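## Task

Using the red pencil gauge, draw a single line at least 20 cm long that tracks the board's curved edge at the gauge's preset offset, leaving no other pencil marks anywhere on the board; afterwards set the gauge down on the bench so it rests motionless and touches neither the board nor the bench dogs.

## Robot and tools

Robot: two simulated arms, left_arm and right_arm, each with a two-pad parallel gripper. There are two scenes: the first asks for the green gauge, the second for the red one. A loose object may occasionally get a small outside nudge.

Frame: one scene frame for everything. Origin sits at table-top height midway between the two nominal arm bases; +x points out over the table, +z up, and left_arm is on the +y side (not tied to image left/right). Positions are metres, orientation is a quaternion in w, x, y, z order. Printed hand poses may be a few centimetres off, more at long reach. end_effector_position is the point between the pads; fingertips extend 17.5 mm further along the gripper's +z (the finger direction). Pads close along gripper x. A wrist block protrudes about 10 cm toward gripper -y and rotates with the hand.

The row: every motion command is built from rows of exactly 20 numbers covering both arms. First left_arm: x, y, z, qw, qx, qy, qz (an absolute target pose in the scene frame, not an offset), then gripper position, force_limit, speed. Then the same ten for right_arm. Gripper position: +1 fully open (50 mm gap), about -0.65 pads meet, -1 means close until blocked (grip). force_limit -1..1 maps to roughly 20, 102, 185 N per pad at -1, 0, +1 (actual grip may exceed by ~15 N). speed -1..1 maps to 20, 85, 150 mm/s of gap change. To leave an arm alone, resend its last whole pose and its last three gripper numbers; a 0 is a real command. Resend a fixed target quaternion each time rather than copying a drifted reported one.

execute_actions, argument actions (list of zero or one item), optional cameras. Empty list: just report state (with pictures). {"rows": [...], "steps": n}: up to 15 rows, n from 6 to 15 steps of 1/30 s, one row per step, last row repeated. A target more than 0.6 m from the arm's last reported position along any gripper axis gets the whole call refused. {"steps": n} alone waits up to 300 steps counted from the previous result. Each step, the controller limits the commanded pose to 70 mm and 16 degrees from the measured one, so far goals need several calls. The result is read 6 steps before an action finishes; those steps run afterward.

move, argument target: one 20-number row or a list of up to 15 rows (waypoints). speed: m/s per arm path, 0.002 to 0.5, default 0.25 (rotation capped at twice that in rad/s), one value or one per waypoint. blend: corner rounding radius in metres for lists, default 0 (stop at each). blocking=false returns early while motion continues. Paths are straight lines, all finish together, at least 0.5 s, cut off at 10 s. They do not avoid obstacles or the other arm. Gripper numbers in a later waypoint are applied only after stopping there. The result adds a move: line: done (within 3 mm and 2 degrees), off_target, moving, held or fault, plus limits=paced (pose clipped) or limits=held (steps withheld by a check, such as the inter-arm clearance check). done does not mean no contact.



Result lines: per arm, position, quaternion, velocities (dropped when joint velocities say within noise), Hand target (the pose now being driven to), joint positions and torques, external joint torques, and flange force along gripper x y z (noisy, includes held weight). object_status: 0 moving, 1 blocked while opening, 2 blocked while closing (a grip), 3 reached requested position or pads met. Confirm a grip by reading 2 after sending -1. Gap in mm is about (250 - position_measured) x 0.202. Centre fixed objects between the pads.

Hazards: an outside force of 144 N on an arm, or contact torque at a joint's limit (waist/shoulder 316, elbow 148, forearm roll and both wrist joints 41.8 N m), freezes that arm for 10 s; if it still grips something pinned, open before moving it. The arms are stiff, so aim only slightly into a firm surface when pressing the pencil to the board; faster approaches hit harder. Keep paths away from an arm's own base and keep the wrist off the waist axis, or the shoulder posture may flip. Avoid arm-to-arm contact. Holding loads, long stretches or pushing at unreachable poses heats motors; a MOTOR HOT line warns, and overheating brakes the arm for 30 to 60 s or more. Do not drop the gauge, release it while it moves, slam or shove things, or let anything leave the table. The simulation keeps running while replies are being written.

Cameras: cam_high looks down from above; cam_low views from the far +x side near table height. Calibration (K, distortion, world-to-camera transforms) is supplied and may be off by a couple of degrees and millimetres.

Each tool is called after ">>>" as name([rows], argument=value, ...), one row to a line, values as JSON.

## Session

>>> execute_actions(actions=[], cameras=["all"])

>>> zoom_image(camera="cam_high", region=[240, 210, 400, 330])

Scene clock: 0.00 s of 4800.00 s.
left_arm: end_effector_position=(+0.9637, +0.0489, +0.1349) position_measured=3 object_status=3 end_effector_quat_wxyz=(+0.095, +0.818, +0.566, +0.045) | right_arm: end_effector_position=(+0.6677, -0.5079, +0.2682) position_measured=3 object_status=3 end_effector_quat_wxyz=(+0.041, +0.969, +0.124, -0.210)
Joint positions: left_arm=[-0.381 0.886 0.911 -0.033 1.137 -0.003] | right_arm=[0.179 0.572 1.254 -0.07 1.74 1.474]
Joint velocities: within noise
Joint torques (N m): no reading
External joint torques (N m): no reading
Flange force (N): no reading
Hand target: left_arm +0.9637, +0.0489, +0.1349; +0.095, +0.818, +0.566, +0.045 | right_arm +0.6677, -0.5079, +0.2682; +0.041, +0.969, +0.124, -0.210

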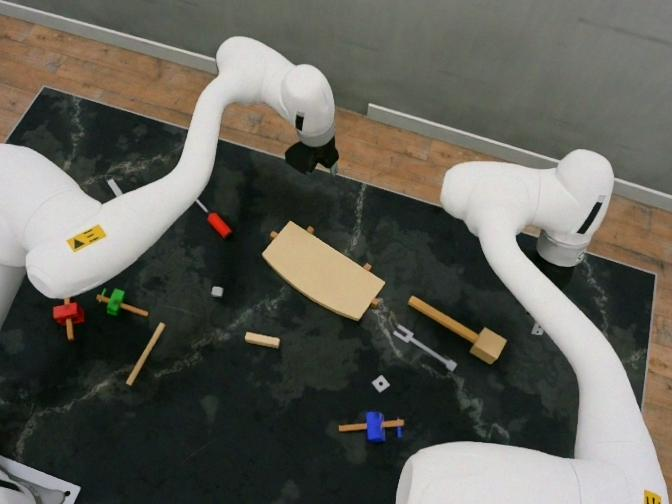

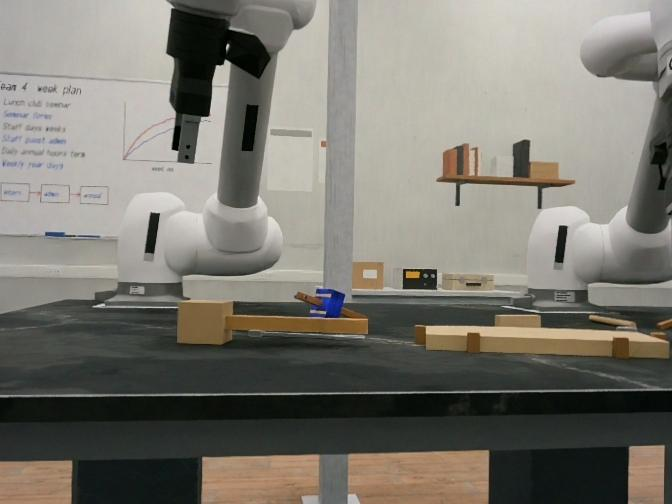

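Scaled by 3.150 from the camera's 672x504 image, which has a finer 960x720 frame.

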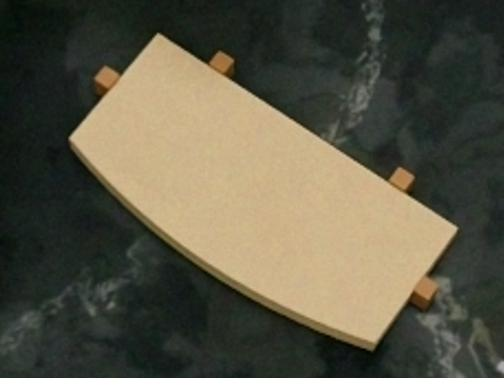

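>>> zoom_image(camera="cam_high", region=[40, 280, 160, 360])

>>> zoom_image(camera="cam_low", region=[572, 290, 672, 370])

>>> zoom_image(camera="cam_high", region=[256, 210, 326, 280])

>>> zoom_image(camera="cam_high", region=[320, 260, 390, 330])

>>> zoom_image(camera="cam_high", region=[285, 150, 355, 220])

>>> zoom_image(camera="cam_low", region=[390, 290, 672, 370])

Scaled by 4.200 from the camera's 672x504 image, which has a finer 960x720 frame.

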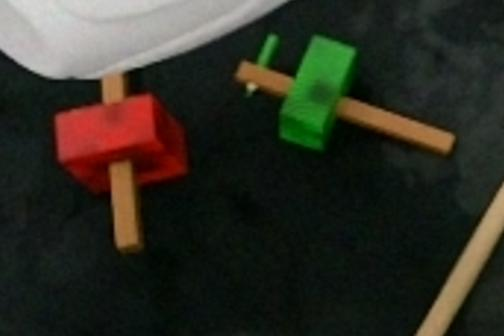

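Scaled by 5.040 from the camera's 672x504 image, which has a finer 960x720 frame.

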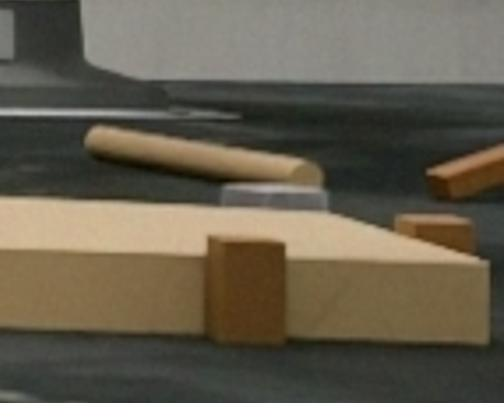

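Scaled by 7.200 from the camera's 672x504 image, which has a finer 960x720 frame.

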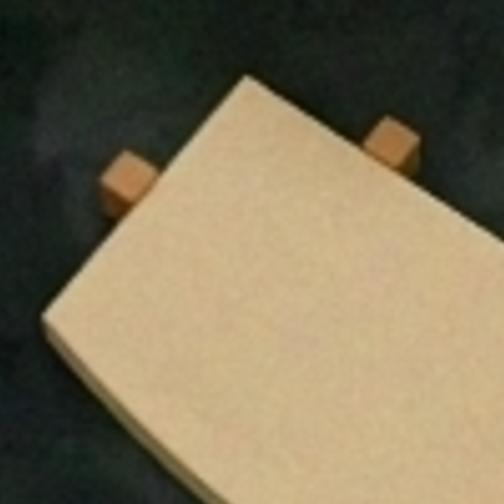

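Scaled by 7.200 from the camera's 672x504 image, which has a finer 960x720 frame.

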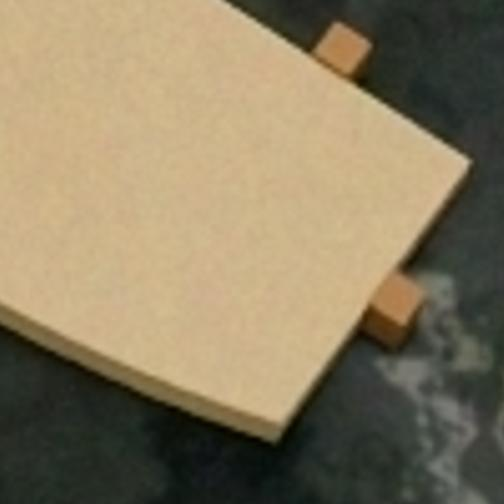

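Scaled by 7.200 from the camera's 672x504 image, which has a finer 960x720 frame.

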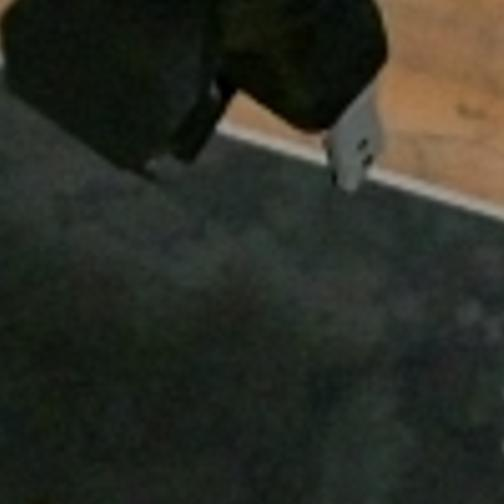

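Scaled by 1.787 from the camera's 672x504 image, which has a finer 960x720 frame.

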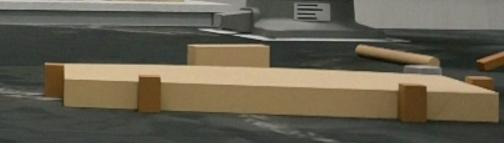

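>>> move(target=[0.6, 0.85, 0.3, 0, 0.9962, 0.0872, 0, 1, -0.5, 0, 0.6677, -0.5079, 0.2682, 0.041, 0.969, 0.124, -0.210, 1, -0.5, 0])

>>> zoom_image(camera="cam_high", region=[40, 280, 120, 360])

>>> zoom_image(camera="cam_low", region=[592, 280, 672, 360])

Scene clock: 5.57 s of 4800.00 s.
left_arm: end_effector_position=(+0.6000, +0.8499, +0.3000) position_measured=3 object_status=3 end_effector_quat_wxyz=(+0.000, +0.996, +0.087, +0.000) | right_arm: end_effector_position=(+0.6677, -0.5079, +0.2682) position_measured=3 object_status=3 end_effector_quat_wxyz=(+0.041, +0.969, +0.124, -0.210)
Joint positions: left_arm=[0.528 0.396 1.417 0 1.329 1.93] | right_arm=[0.179 0.573 1.254 -0.07 1.74 1.473]
Joint velocities: within noise
Joint torques (N m): left_arm=[-3.65 -85.29 -42.94 4.29 -0.07 -0.29] | right_arm=[0.41 -96.4 -38.18 3.85 1.08 -0.41]
External joint torques (N m): left_arm=[3.47 4.01 1.5 -0.1 0.04 0.29] | right_arm=[-0.37 -2.63 -3.01 0.25 0.19 0.37]
Flange force (N): left_arm=[1.0 -5.7 3.4] | right_arm=[1.5 0.3 -6.0]
Hand target: left_arm +0.6000, +0.8500, +0.3000; +0.000, +0.996, +0.087, +0.000 | right_arm +0.6677, -0.5079, +0.2682; +0.041, +0.969, +0.124, -0.210
Off the commanded pose: left_arm 0.000 m, 0 deg | right_arm 0.000 m, 0 deg.
Kept back: nothing.
move: done

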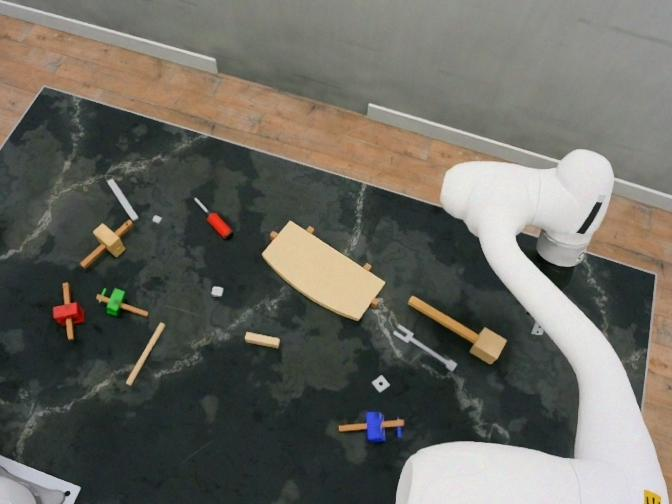

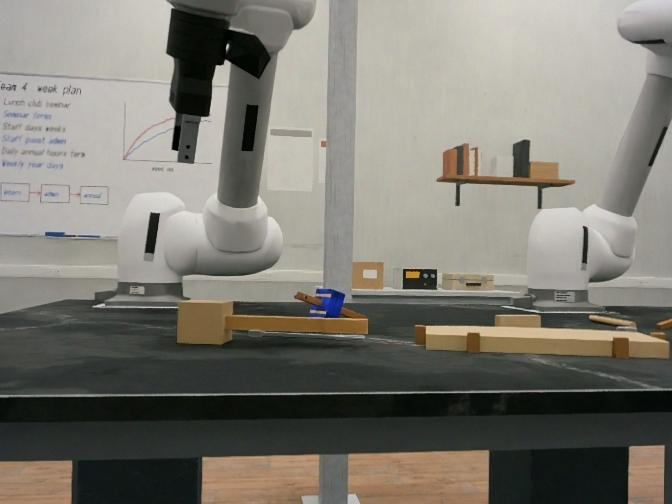

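Scaled by 6.300 from the camera's 672x504 image, which has a finer 960x720 frame.

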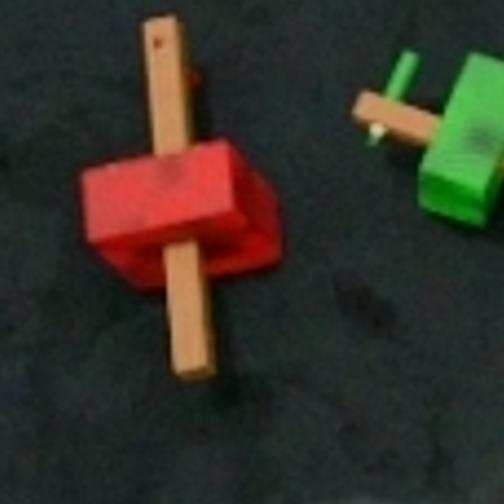

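Scaled by 6.300 from the camera's 672x504 image, which has a finer 960x720 frame.

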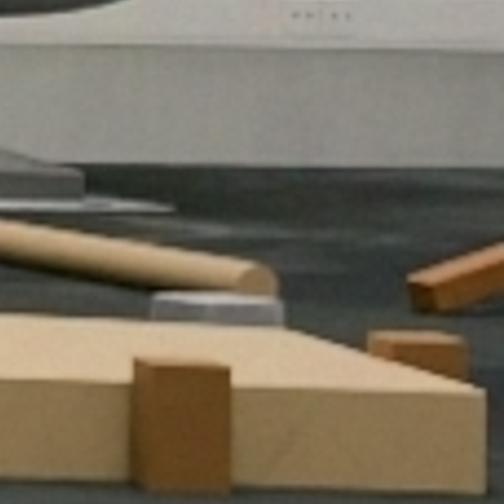

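>>> move(target=[0.52, 0.6, 0.15, 0.2857, 0.8113, -0.4817, -0.1695, -0.65, -0.5, 0, 0.6677, -0.5079, 0.2682, 0.041, 0.969, 0.124, -0.210, 1, -0.5, 0])

>>> zoom_image(camera="cam_high", region=[10, 230, 130, 350])

Scene clock: 9.80 s of 4800.00 s.
left_arm: end_effector_position=(+0.5200, +0.6001, +0.1501) position_measured=249 object_status=3 end_effector_quat_wxyz=(+0.286, +0.811, -0.481, -0.169) | right_arm: end_effector_position=(+0.6677, -0.5079, +0.2682) position_measured=3 object_status=3 end_effector_quat_wxyz=(+0.041, +0.969, +0.124, -0.210)
Joint positions: left_arm=[0.296 0.534 1.625 -0.124 1.65 2.977] | right_arm=[0.179 0.573 1.254 -0.07 1.74 1.473]
Joint velocities: within noise
Joint torques (N m): left_arm=[-1.86 -91.58 -34.49 3.36 1.8 -0.63] | right_arm=[0.65 -96.28 -38.26 3.87 1.12 -0.39]
External joint torques (N m): left_arm=[2.14 5.87 1.13 -0.14 -0.03 0.63] | right_arm=[-1.02 -2.95 -3.04 0.22 0.15 0.36]
Flange force (N): left_arm=[-2.4 -8.4 1.1] | right_arm=[0.9 1.0 -5.9]
Hand target: left_arm +0.5200, +0.6000, +0.1500; +0.286, +0.811, -0.482, -0.169 | right_arm +0.6677, -0.5079, +0.2682; +0.041, +0.969, +0.124, -0.210
Off the commanded pose: left_arm 0.000 m, 0 deg | right_arm 0.000 m, 0 deg.
Kept back: nothing.
move: done

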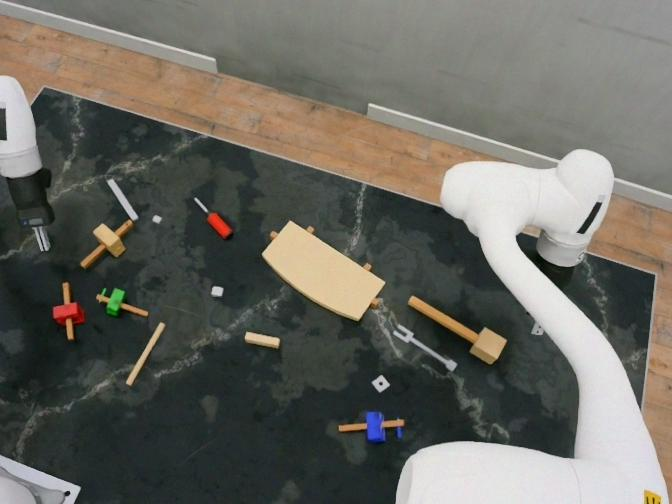

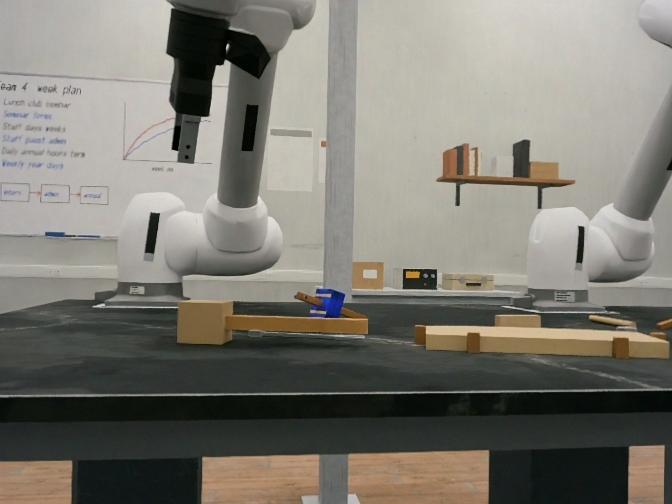

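Scaled by 4.200 from the camera's 672x504 image, which has a finer 960x720 frame.

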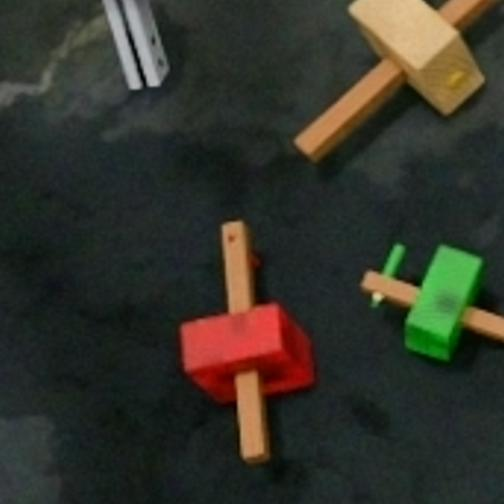

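>>> zoom_image(camera="cam_high", region=[25, 220, 60, 255])

Scaled by 14.400 from the camera's 672x504 image, which has a finer 960x720 frame.

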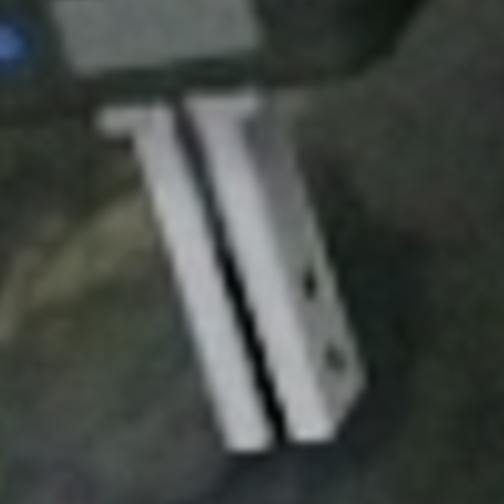

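>>> move([
  [0.42, 0.53, 0.17, 0, 0.95882, 0.28402, 0, 0.87, -0.6, -0.5, 0.6677, -0.5079, 0.2682, 0.041, 0.969, 0.124, -0.210, 1, -0.5, 0],
  [0.4025, 0.5102, 0.11, 0, 0.95882, 0.28402, 0, 0.87, -0.6, -0.5, 0.6677, -0.5079, 0.2682, 0.041, 0.969, 0.124, -0.210, 1, -0.5, 0],
], blend=[0.02, 0])

>>> zoom_image(camera="cam_high", region=[0, 230, 120, 350])

Scene clock: 18.23 s of 4800.00 s.
left_arm: end_effector_position=(+0.4025, +0.5102, +0.1101) position_measured=23 object_status=3 end_effector_quat_wxyz=(+0.000, +0.959, +0.284, +0.000) | right_arm: end_effector_position=(+0.6677, -0.5079, +0.2682) position_measured=3 object_status=3 end_effector_quat_wxyz=(+0.041, +0.969, +0.124, -0.210)
Joint positions: left_arm=[0.11 0.074 2.22 0 0.847 1.111] | right_arm=[0.179 0.573 1.254 -0.07 1.74 1.473]
Joint velocities: within noise
Joint torques (N m): left_arm=[-0.87 -41.32 -32 3.21 0.48 -0.28] | right_arm=[0.62 -96.52 -38.45 3.86 1.1 -0.4]
External joint torques (N m): left_arm=[1.01 1.15 -0.14 0.05 -0.46 0.27] | right_arm=[-0.64 -2.94 -2.89 0.24 0.17 0.37]
Flange force (N): left_arm=[3.0 -1.7 2.4] | right_arm=[0.7 0.5 -5.6]
Hand target: left_arm +0.4025, +0.5102, +0.1100; +0.000, +0.959, +0.284, +0.000 | right_arm +0.6677, -0.5079, +0.2682; +0.041, +0.969, +0.124, -0.210
Off the commanded pose: left_arm 0.000 m, 0 deg | right_arm 0.000 m, 0 deg.
Kept back: nothing.
move: done; blend cut to 0 m at target 1

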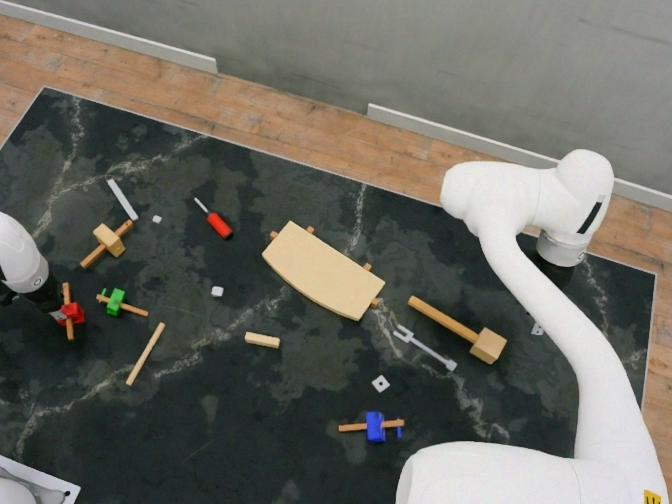

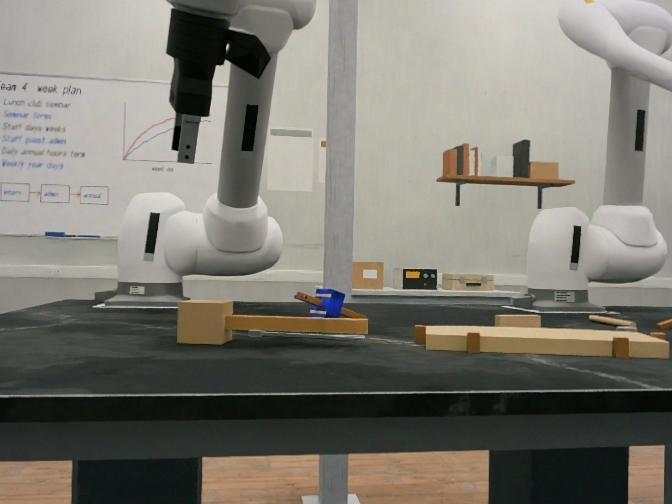

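Scaled by 4.200 from the camera's 672x504 image, which has a finer 960x720 frame.

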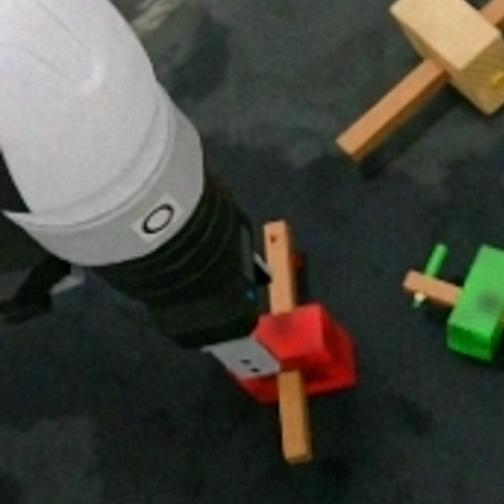

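>>> zoom_image(camera="cam_high", region=[40, 280, 90, 330])

Scaled by 10.080 from the camera's 672x504 image, which has a finer 960x720 frame.

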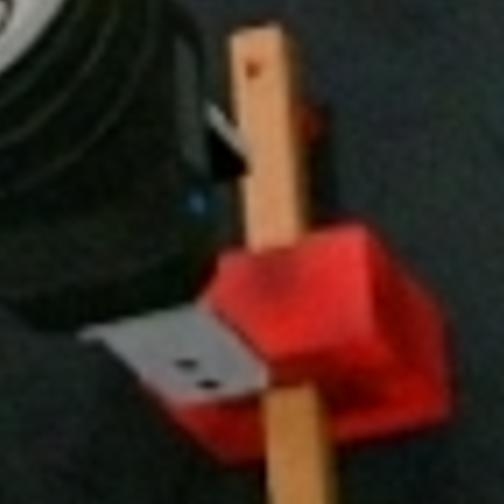

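>>> move([
  [0.4037, 0.511, 0.0655, 0, 0.95882, 0.28402, 0, 0.87, -0.6, -0.7, 0.6677, -0.5079, 0.2682, 0.041, 0.969, 0.124, -0.210, 1, -0.5, 0],
  [0.4037, 0.511, 0.0655, 0, 0.95882, 0.28402, 0, -1, -0.6, -0.7, 0.6677, -0.5079, 0.2682, 0.041, 0.969, 0.124, -0.210, 1, -0.5, 0],
], speed=0.08)

>>> zoom_image(camera="cam_high", region=[40, 280, 90, 330])

Scene clock: 21.47 s of 4800.00 s.
left_arm: end_effector_position=(+0.4037, +0.5110, +0.0655) position_measured=108 object_status=2 end_effector_quat_wxyz=(+0.000, +0.959, +0.284, +0.000) | right_arm: end_effector_position=(+0.6677, -0.5079, +0.2682) position_measured=3 object_status=3 end_effector_quat_wxyz=(+0.041, +0.969, +0.124, -0.210)
Joint positions: left_arm=[0.111 0.14 2.255 0 0.746 1.112] | right_arm=[0.179 0.573 1.254 -0.07 1.74 1.473]
Joint velocities: within noise
Joint torques (N m): left_arm=[-1.55 -44.86 -29.76 2.95 0.09 -0.21] | right_arm=[0.58 -96.53 -38.31 3.86 1.12 -0.38]
External joint torques (N m): left_arm=[1.56 1.61 0.81 -0.02 -0.07 0.21] | right_arm=[-0.85 -2.23 -2.82 0.22 0.14 0.35]
Flange force (N): left_arm=[2.5 -3.1 3.2] | right_arm=[1.7 0.8 -5.6]
Hand target: left_arm +0.4037, +0.5110, +0.0655; +0.000, +0.959, +0.284, +0.000 | right_arm +0.6677, -0.5079, +0.2682; +0.041, +0.969, +0.124, -0.210
Off the commanded pose: left_arm 0.000 m, 0 deg | right_arm 0.000 m, 0 deg.
Kept back: nothing.
move: done

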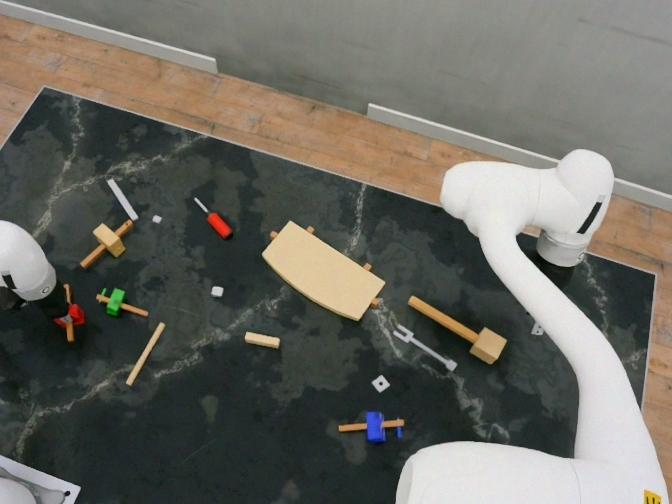

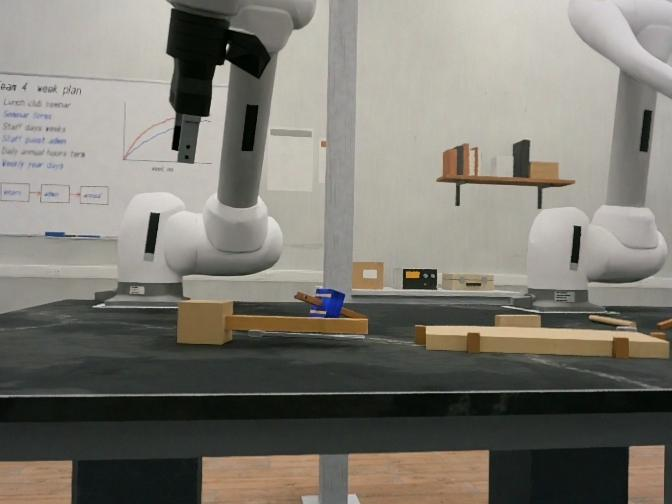

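Scaled by 10.080 from the camera's 672x504 image, which has a finer 960x720 frame.

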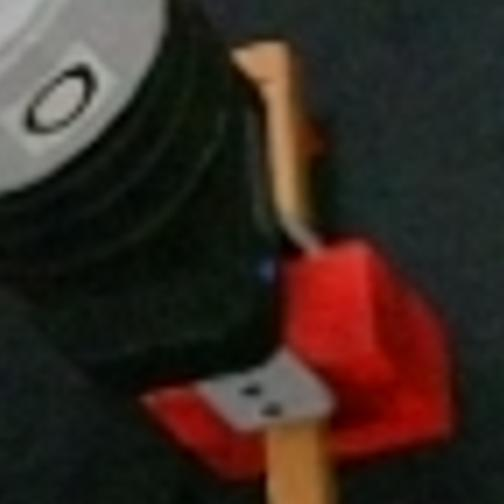

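>>> move([
  [0.4037, 0.511, 0.17, 0, 0.95882, 0.28402, 0, -1, -0.6, -0.7, 0.6677, -0.5079, 0.2682, 0.041, 0.969, 0.124, -0.210, 1, -0.5, 0],
  [0.38, 0.15, 0.17, 0, 0.98902, -0.14781, 0, -1, -0.6, -0.7, 0.6677, -0.5079, 0.2682, 0.041, 0.969, 0.124, -0.210, 1, -0.5, 0],
], speed=[0.15,0.3], blend=[0.03,0])

>>> zoom_image(camera="cam_low", region=[480, 200, 580, 300])

>>> zoom_image(camera="cam_high", region=[180, 320, 280, 420])

Scene clock: 24.97 s of 4800.00 s.
left_arm: end_effector_position=(+0.3800, +0.1501, +0.1700) position_measured=108 object_status=2 end_effector_quat_wxyz=(+0.000, +0.989, -0.148, +0.000) | right_arm: end_effector_position=(+0.6677, -0.5079, +0.2682) position_measured=3 object_status=3 end_effector_quat_wxyz=(+0.041, +0.969, +0.124, -0.210)
Joint positions: left_arm=[-0.632 0.076 2.083 0 0.983 1.241] | right_arm=[0.179 0.573 1.254 -0.07 1.74 1.473]
Joint velocities: within noise
Joint torques (N m): left_arm=[-1.53 -45.95 -37.29 3.64 0.09 -0.13] | right_arm=[0.55 -96.38 -38.26 3.89 1.11 -0.4]
External joint torques (N m): left_arm=[1.53 2.48 1.75 -0.04 -0.07 0.13] | right_arm=[-0.72 -2.71 -3.01 0.21 0.15 0.36]
Flange force (N): left_arm=[1.9 -2.9 4.5] | right_arm=[1.3 0.7 -5.9]
Hand target: left_arm +0.3800, +0.1500, +0.1700; +0.000, +0.989, -0.148, +0.000 | right_arm +0.6677, -0.5079, +0.2682; +0.041, +0.969, +0.124, -0.210
Off the commanded pose: left_arm 0.000 m, 0 deg | right_arm 0.000 m, 0 deg.
Kept back: nothing.
move: done; blend cut to 0 m at target 1

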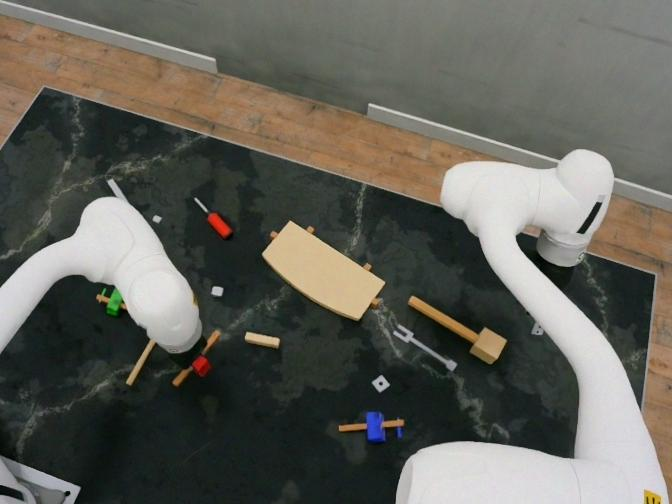

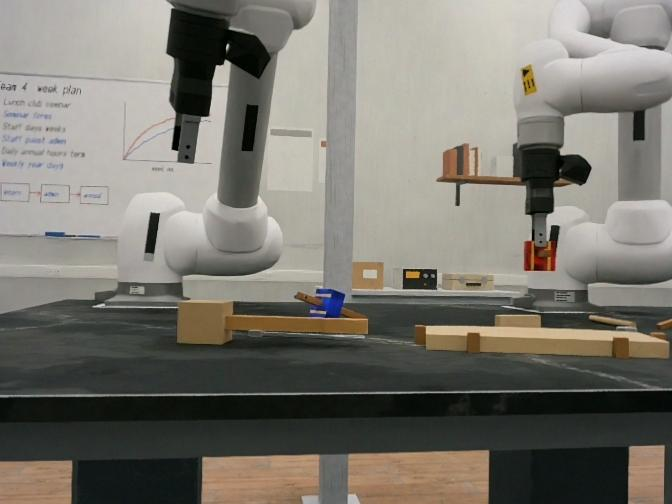

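Scaled by 5.040 from the camera's 672x504 image, which has a finer 960x720 frame.

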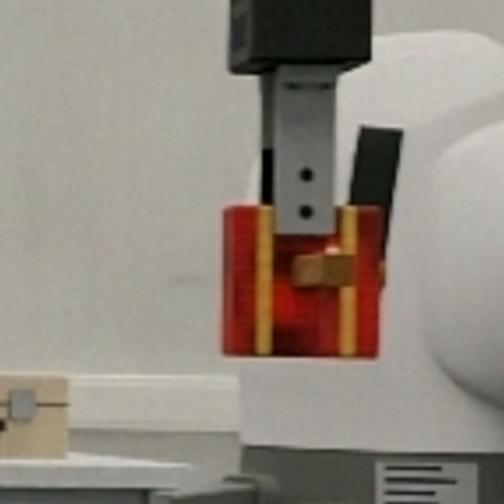

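Scaled by 5.040 from the camera's 672x504 image, which has a finer 960x720 frame.

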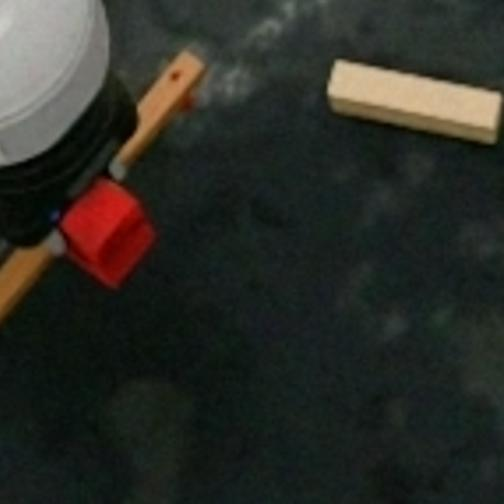

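>>> zoom_image(camera="cam_low", region=[515, 230, 565, 280])

Scaled by 10.080 from the camera's 672x504 image, which has a finer 960x720 frame.

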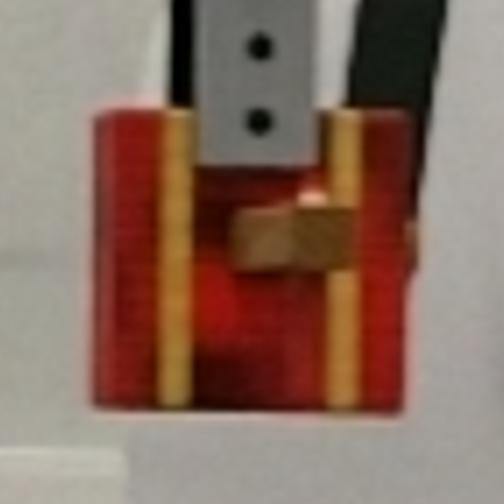

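>>> move([
  [0.38, 0.15, 0.08, 0, 0.98902, -0.14781, 0, -1, -0.6, -0.7, 0.6677, -0.5079, 0.2682, 0.041, 0.969, 0.124, -0.210, 1, -0.5, 0],
  [0.38, 0.15, 0.066, 0, 0.98902, -0.14781, 0, -1, -0.6, -0.7, 0.6677, -0.5079, 0.2682, 0.041, 0.969, 0.124, -0.210, 1, -0.5, 0],
  [0.38, 0.15, 0.066, 0, 0.98902, -0.14781, 0, 0.67, -0.6, -0.7, 0.6677, -0.5079, 0.2682, 0.041, 0.969, 0.124, -0.210, 1, -0.5, 0],
  [0.38, 0.15, 0.13, 0, 0.98902, -0.14781, 0, 0.67, -0.6, -0.7, 0.6677, -0.5079, 0.2682, 0.041, 0.969, 0.124, -0.210, 1, -0.5, 0],
  [0.4028, 0.2248, 0.1105, 0.37847,0.91374,-0.13656,-0.05658, 0.67, -0.6, -0.7, 0.6677, -0.5079, 0.2682, 0.041, 0.969, 0.124, -0.210, 1, -0.5, 0],
], speed=[0.15,0.04,0.1,0.1,0.3], blend=[0.005,0,0,0.01,0])

>>> zoom_image(camera="cam_low", region=[480, 230, 580, 330])

>>> zoom_image(camera="cam_high", region=[150, 320, 250, 420])

Scene clock: 34.13 s of 4800.00 s.
left_arm: end_effector_position=(+0.4028, +0.2247, +0.1106) position_measured=52 object_status=3 end_effector_quat_wxyz=(+0.378, +0.914, -0.137, -0.056) end_effector_velocity=(-0.001, +0.000, -0.002) end_effector_angular_velocity=(-0.006, +0.005, -0.003) | right_arm: end_effector_position=(+0.6677, -0.5079, +0.2682) position_measured=3 object_status=3 end_effector_quat_wxyz=(+0.041, +0.969, +0.124, -0.210)
Joint positions: left_arm=[-0.075 0.269 2.191 -0.88 1.105 2.385] | right_arm=[0.179 0.573 1.254 -0.07 1.74 1.473]
Joint velocities: left_arm=[0.002 0.006 0 -0.003 0.005 0.007] | right_arm=[within noise]
Joint torques (N m): left_arm=[0.8 -54.49 -24.59 0.48 1.27 -0.47] | right_arm=[0.56 -96.35 -38.33 3.85 1.1 -0.37]
External joint torques (N m): left_arm=[-0.82 2.8 0.54 -0.03 0.22 0.46] | right_arm=[-0.37 -3.02 -3.01 0.26 0.17 0.34]
Flange force (N): left_arm=[2.5 -3.5 3.9] | right_arm=[0.8 0.3 -5.9]
Hand target: left_arm +0.4028, +0.2248, +0.1105; +0.378, +0.914, -0.137, -0.057 | right_arm +0.6677, -0.5079, +0.2682; +0.041, +0.969, +0.124, -0.210
Off the commanded pose: left_arm 0.000 m, 0 deg | right_arm 0.000 m, 0 deg.
Kept back: nothing.
move: done; blend cut to 0 m at target 1

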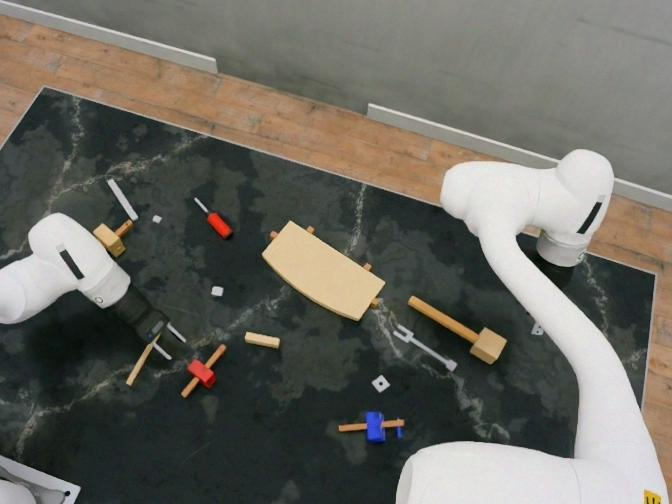

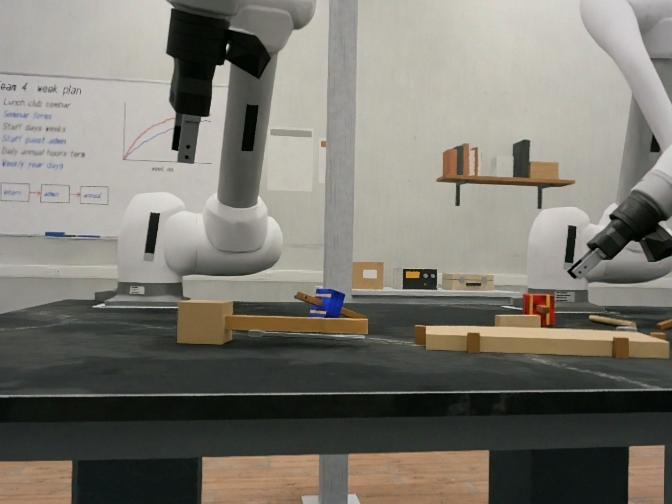

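Scaled by 5.040 from the camera's 672x504 image, which has a finer 960x720 frame.

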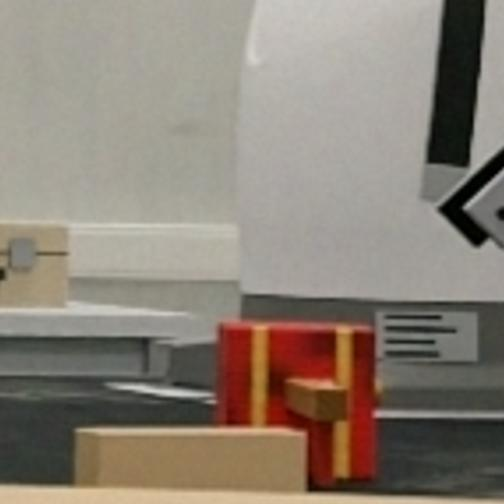

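Scaled by 5.040 from the camera's 672x504 image, which has a finer 960x720 frame.

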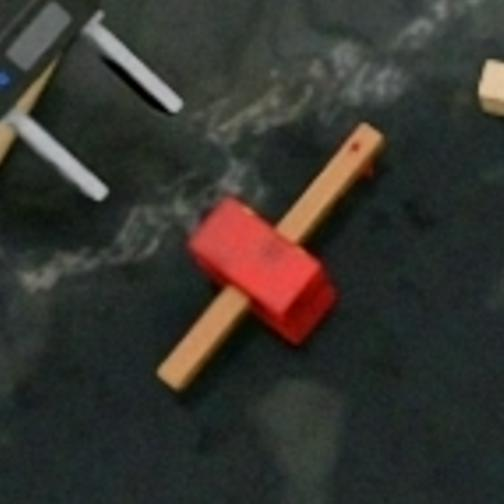

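>>> move([
  [0.3863, 0.1707, 0.0539, 0.37847,0.91374,-0.13656,-0.05658, 0.67, -0.6, -0.7, 0.6677, -0.5079, 0.2682, 0.041, 0.969, 0.124, -0.210, 1, -0.5, 0],
  [0.3863, 0.1707, 0.0539, 0.37847,0.91374,-0.13656,-0.05658, -1, -0.6, -0.7, 0.6677, -0.5079, 0.2682, 0.041, 0.969, 0.124, -0.210, 1, -0.5, 0],
], speed=[0.08,0.1])

>>> zoom_image(camera="cam_low", region=[480, 230, 580, 330])

>>> zoom_image(camera="cam_high", region=[150, 320, 250, 420])

Scene clock: 37.03 s of 4800.00 s.
left_arm: end_effector_position=(+0.3863, +0.1707, +0.0539) position_measured=108 object_status=2 end_effector_quat_wxyz=(+0.378, +0.914, -0.137, -0.057) | right_arm: end_effector_position=(+0.6677, -0.5079, +0.2682) position_measured=3 object_status=3 end_effector_quat_wxyz=(+0.041, +0.969, +0.124, -0.210)
Joint positions: left_arm=[-0.184 0.347 2.243 -1.009 0.978 2.464] | right_arm=[0.179 0.573 1.254 -0.07 1.74 1.473]
Joint velocities: within noise
Joint torques (N m): left_arm=[-1.42 -57.32 -19.82 -0.01 1.82 -0.27] | right_arm=[0.61 -96.52 -38.39 3.88 1.11 -0.42]
External joint torques (N m): left_arm=[1.34 2.72 0.77 0.12 -0.21 0.27] | right_arm=[-0.34 -2.78 -2.86 0.23 0.17 0.39]
Flange force (N): left_arm=[0.9 -6.2 1.9] | right_arm=[0.9 0.2 -5.6]
Hand target: left_arm +0.3863, +0.1707, +0.0539; +0.378, +0.914, -0.137, -0.057 | right_arm +0.6677, -0.5079, +0.2682; +0.041, +0.969, +0.124, -0.210
Off the commanded pose: left_arm 0.000 m, 0 deg | right_arm 0.000 m, 0 deg.
Kept back: nothing.
move: done

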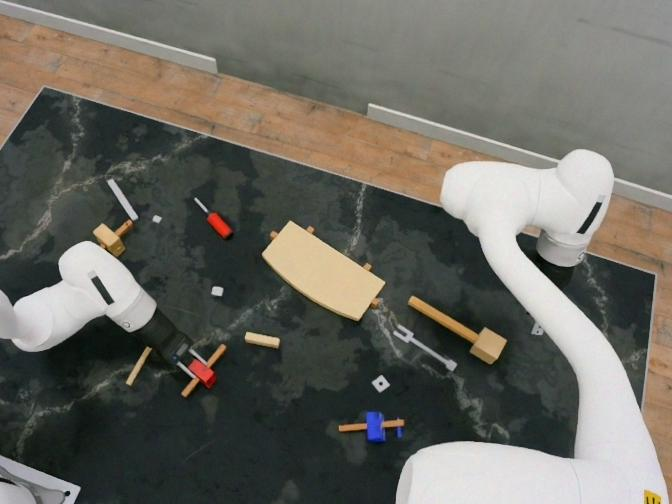

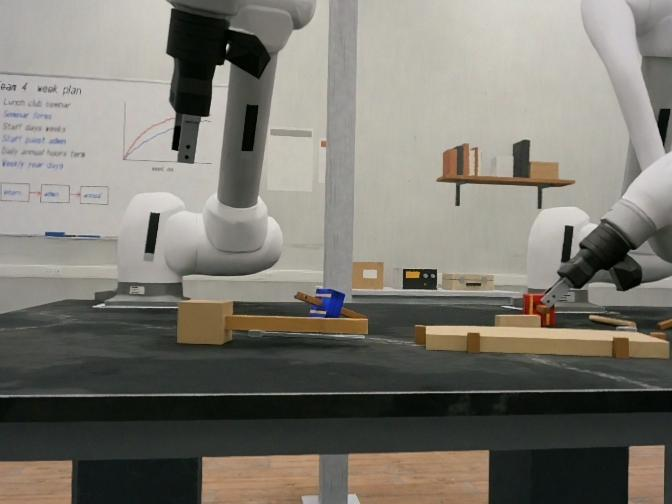

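Scaled by 5.040 from the camera's 672x504 image, which has a finer 960x720 frame.

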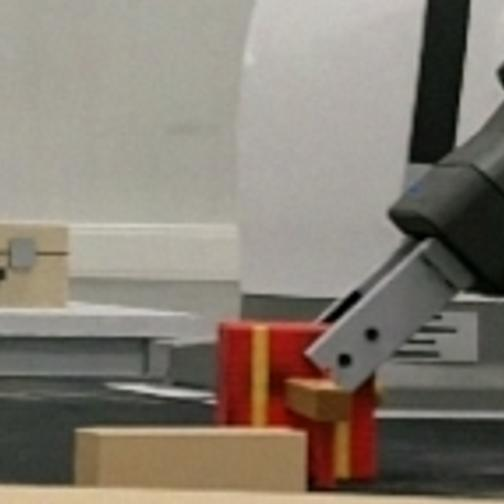

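Scaled by 5.040 from the camera's 672x504 image, which has a finer 960x720 frame.

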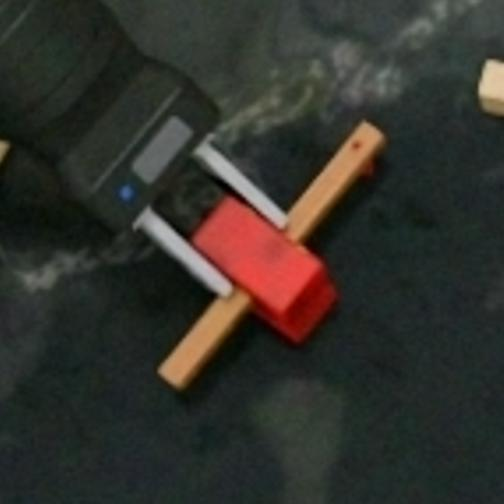

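>>> move([
  [0.3863, 0.1707, 0.13, 0.37847,0.91374,-0.13656,-0.05658, -1, -0.6, -0.7, 0.6677, -0.5079, 0.2682, 0.041, 0.969, 0.124, -0.210, 1, -0.5, 0],
  [0.38, 0.15, 0.14, 0, 0.98902, -0.14781, 0, -1, -0.6, -0.7, 0.6677, -0.5079, 0.2682, 0.041, 0.969, 0.124, -0.210, 1, -0.5, 0],
  [0.3737, 0.1293, 0.12, -0.37847,0.91374,-0.13656,0.05658, -1, -0.6, -0.7, 0.6677, -0.5079, 0.2682, 0.041, 0.969, 0.124, -0.210, 1, -0.5, 0],
  [0.3737, 0.1293, 0.0515, -0.37847,0.91374,-0.13656,0.05658, -1, -0.6, -0.7, 0.6677, -0.5079, 0.2682, 0.041, 0.969, 0.124, -0.210, 1, -0.5, 0],
], speed=[0.15,0.35,0.35,0.06], blend=[0.02,0.02,0,0])

>>> zoom_image(camera="cam_low", region=[480, 230, 580, 330])

>>> zoom_image(camera="cam_high", region=[150, 320, 250, 420])

Scene clock: 42.20 s of 4800.00 s.
left_arm: end_effector_position=(+0.3737, +0.1293, +0.0516) position_measured=108 object_status=2 end_effector_quat_wxyz=(-0.378, +0.914, -0.137, +0.057) | right_arm: end_effector_position=(+0.6677, -0.5079, +0.2682) position_measured=3 object_status=3 end_effector_quat_wxyz=(+0.041, +0.969, +0.124, -0.210)
Joint positions: left_arm=[-0.987 0.467 2.037 0.612 1.264 0.505] | right_arm=[0.179 0.573 1.254 -0.07 1.74 1.473]
Joint velocities: within noise
Joint torques (N m): left_arm=[-1.25 -75.6 -27.37 3.2 2.18 -0.3] | right_arm=[0.41 -96.32 -38.42 3.84 1.1 -0.42]
External joint torques (N m): left_arm=[1.18 3.16 1.42 -0.14 -0.3 0.3] | right_arm=[-0.63 -2.76 -2.85 0.26 0.17 0.39]
Flange force (N): left_arm=[1.9 2.7 4.6] | right_arm=[0.9 0.5 -5.6]
Hand target: left_arm +0.3737, +0.1293, +0.0515; -0.378, +0.914, -0.137, +0.057 | right_arm +0.6677, -0.5079, +0.2682; +0.041, +0.969, +0.124, -0.210
Off the commanded pose: left_arm 0.000 m, 0 deg | right_arm 0.000 m, 0 deg.
Kept back: nothing.
move: done; blend cut to 0 m at target 1

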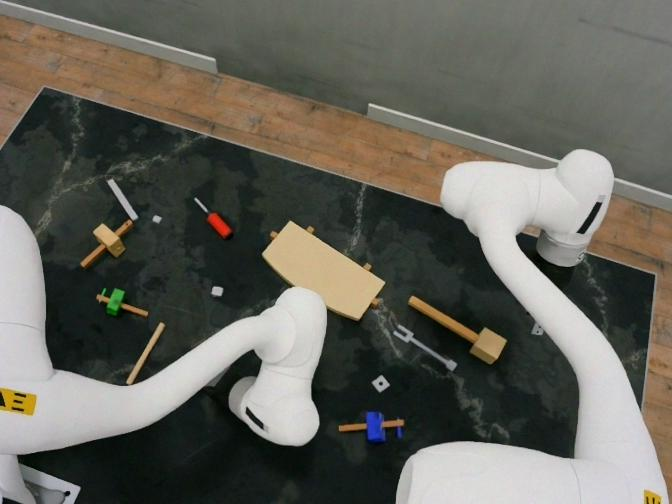

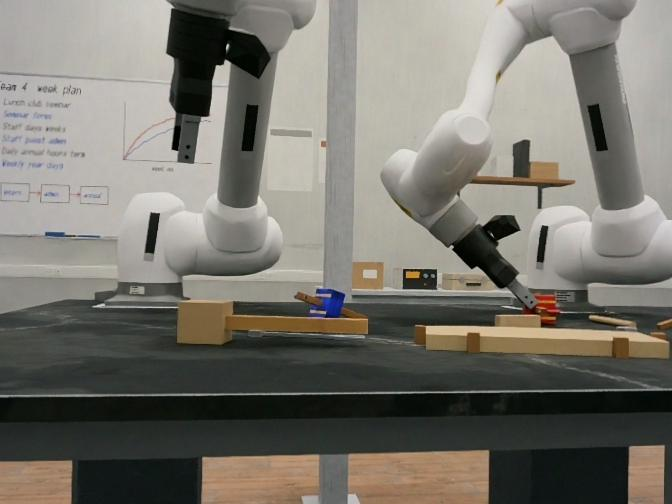

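Scaled by 5.040 from the camera's 672x504 image, which has a finer 960x720 frame.

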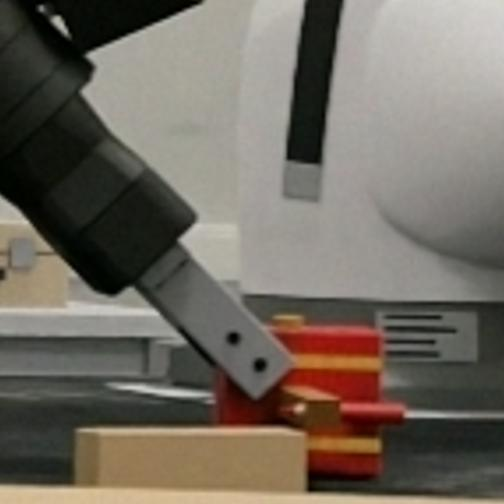

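Scaled by 5.040 from the camera's 672x504 image, which has a finer 960x720 frame.

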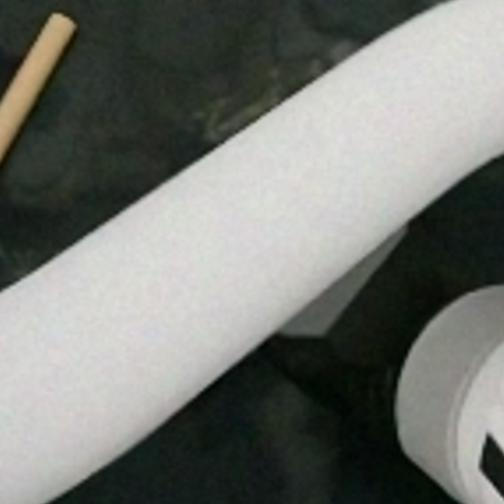

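Release, go over to the +l side and regrip.

>>> move([
  [0.3737, 0.1293, 0.0515, -0.37847,0.91374,-0.13656,0.05658, 0.6, -0.6, -0.7, 0.6677, -0.5079, 0.2682, 0.041, 0.969, 0.124, -0.210, 1, -0.5, 0],
  [0.3571, 0.0752, 0.1067, -0.37847,0.91374,-0.13656,0.05658, 0.6, -0.6, -0.7, 0.6677, -0.5079, 0.2682, 0.041, 0.969, 0.124, -0.210, 1, -0.5, 0],
  [0.38, 0.15, 0.18, 0, 0.98902, -0.14781, 0, 0.6, -0.6, -0.7, 0.6677, -0.5079, 0.2682, 0.041, 0.969, 0.124, -0.210, 1, -0.5, 0],
  [0.4028, 0.2248, 0.1071, 0.37847,0.91374,-0.13656,-0.05658, 0.6, -0.6, -0.7, 0.6677, -0.5079, 0.2682, 0.041, 0.969, 0.124, -0.210, 1, -0.5, 0],
], speed=[0.1,0.12,0.35,0.35], blend=[0,0.02,0.03,0])

>>> zoom_image(camera="cam_low", region=[480, 230, 580, 330])

>>> zoom_image(camera="cam_high", region=[150, 320, 250, 420])

Scene clock: 46.97 s of 4800.00 s.
left_arm: end_effector_position=(+0.4028, +0.2248, +0.1072) position_measured=63 object_status=3 end_effector_quat_wxyz=(+0.378, +0.914, -0.137, -0.057) end_effector_velocity=(+0.001, +0.000, +0.000) end_effector_angular_velocity=(-0.005, -0.001, -0.003) | right_arm: end_effector_position=(+0.6677, -0.5079, +0.2682) position_measured=3 object_status=3 end_effector_quat_wxyz=(+0.041, +0.969, +0.124, -0.210)
Joint positions: left_arm=[-0.075 0.274 2.193 -0.882 1.101 2.391] | right_arm=[0.179 0.573 1.254 -0.07 1.74 1.473]
Joint velocities: left_arm=[0.002 0.003 -0.002 -0.003 0.004 0.008] | right_arm=[within noise]
Joint torques (N m): left_arm=[-0.28 -55.5 -24.03 0.81 1.55 -0.51] | right_arm=[0.63 -96.41 -38.37 3.84 1.08 -0.4]
External joint torques (N m): left_arm=[0.38 3.53 0.43 -0.37 -0.05 0.5] | right_arm=[-1.25 -2.16 -2.77 0.23 0.18 0.37]
Flange force (N): left_arm=[2.9 -6.1 3.8] | right_arm=[1.7 1.3 -5.5]
Hand target: left_arm +0.4028, +0.2248, +0.1071; +0.378, +0.914, -0.137, -0.057 | right_arm +0.6677, -0.5079, +0.2682; +0.041, +0.969, +0.124, -0.210
Off the commanded pose: left_arm 0.000 m, 0 deg | right_arm 0.000 m, 0 deg.
Kept back: nothing.
move: done

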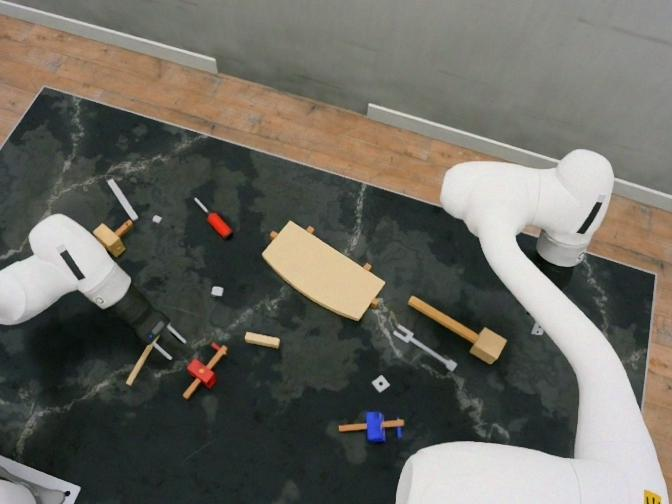

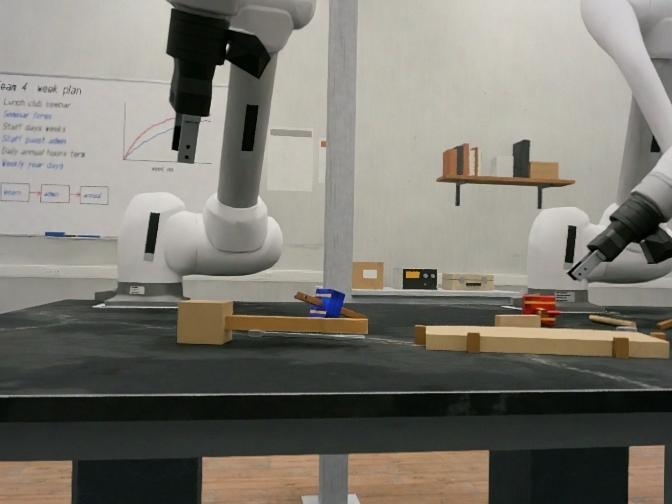

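Scaled by 5.040 from the camera's 672x504 image, which has a finer 960x720 frame.

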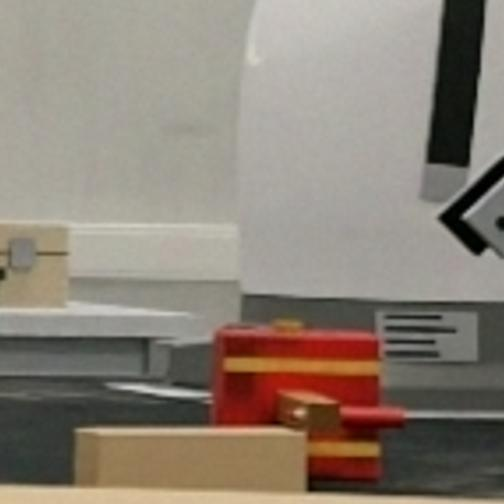

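Scaled by 5.040 from the camera's 672x504 image, which has a finer 960x720 frame.

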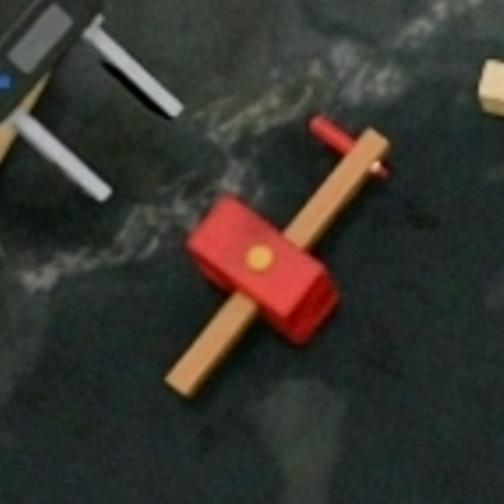

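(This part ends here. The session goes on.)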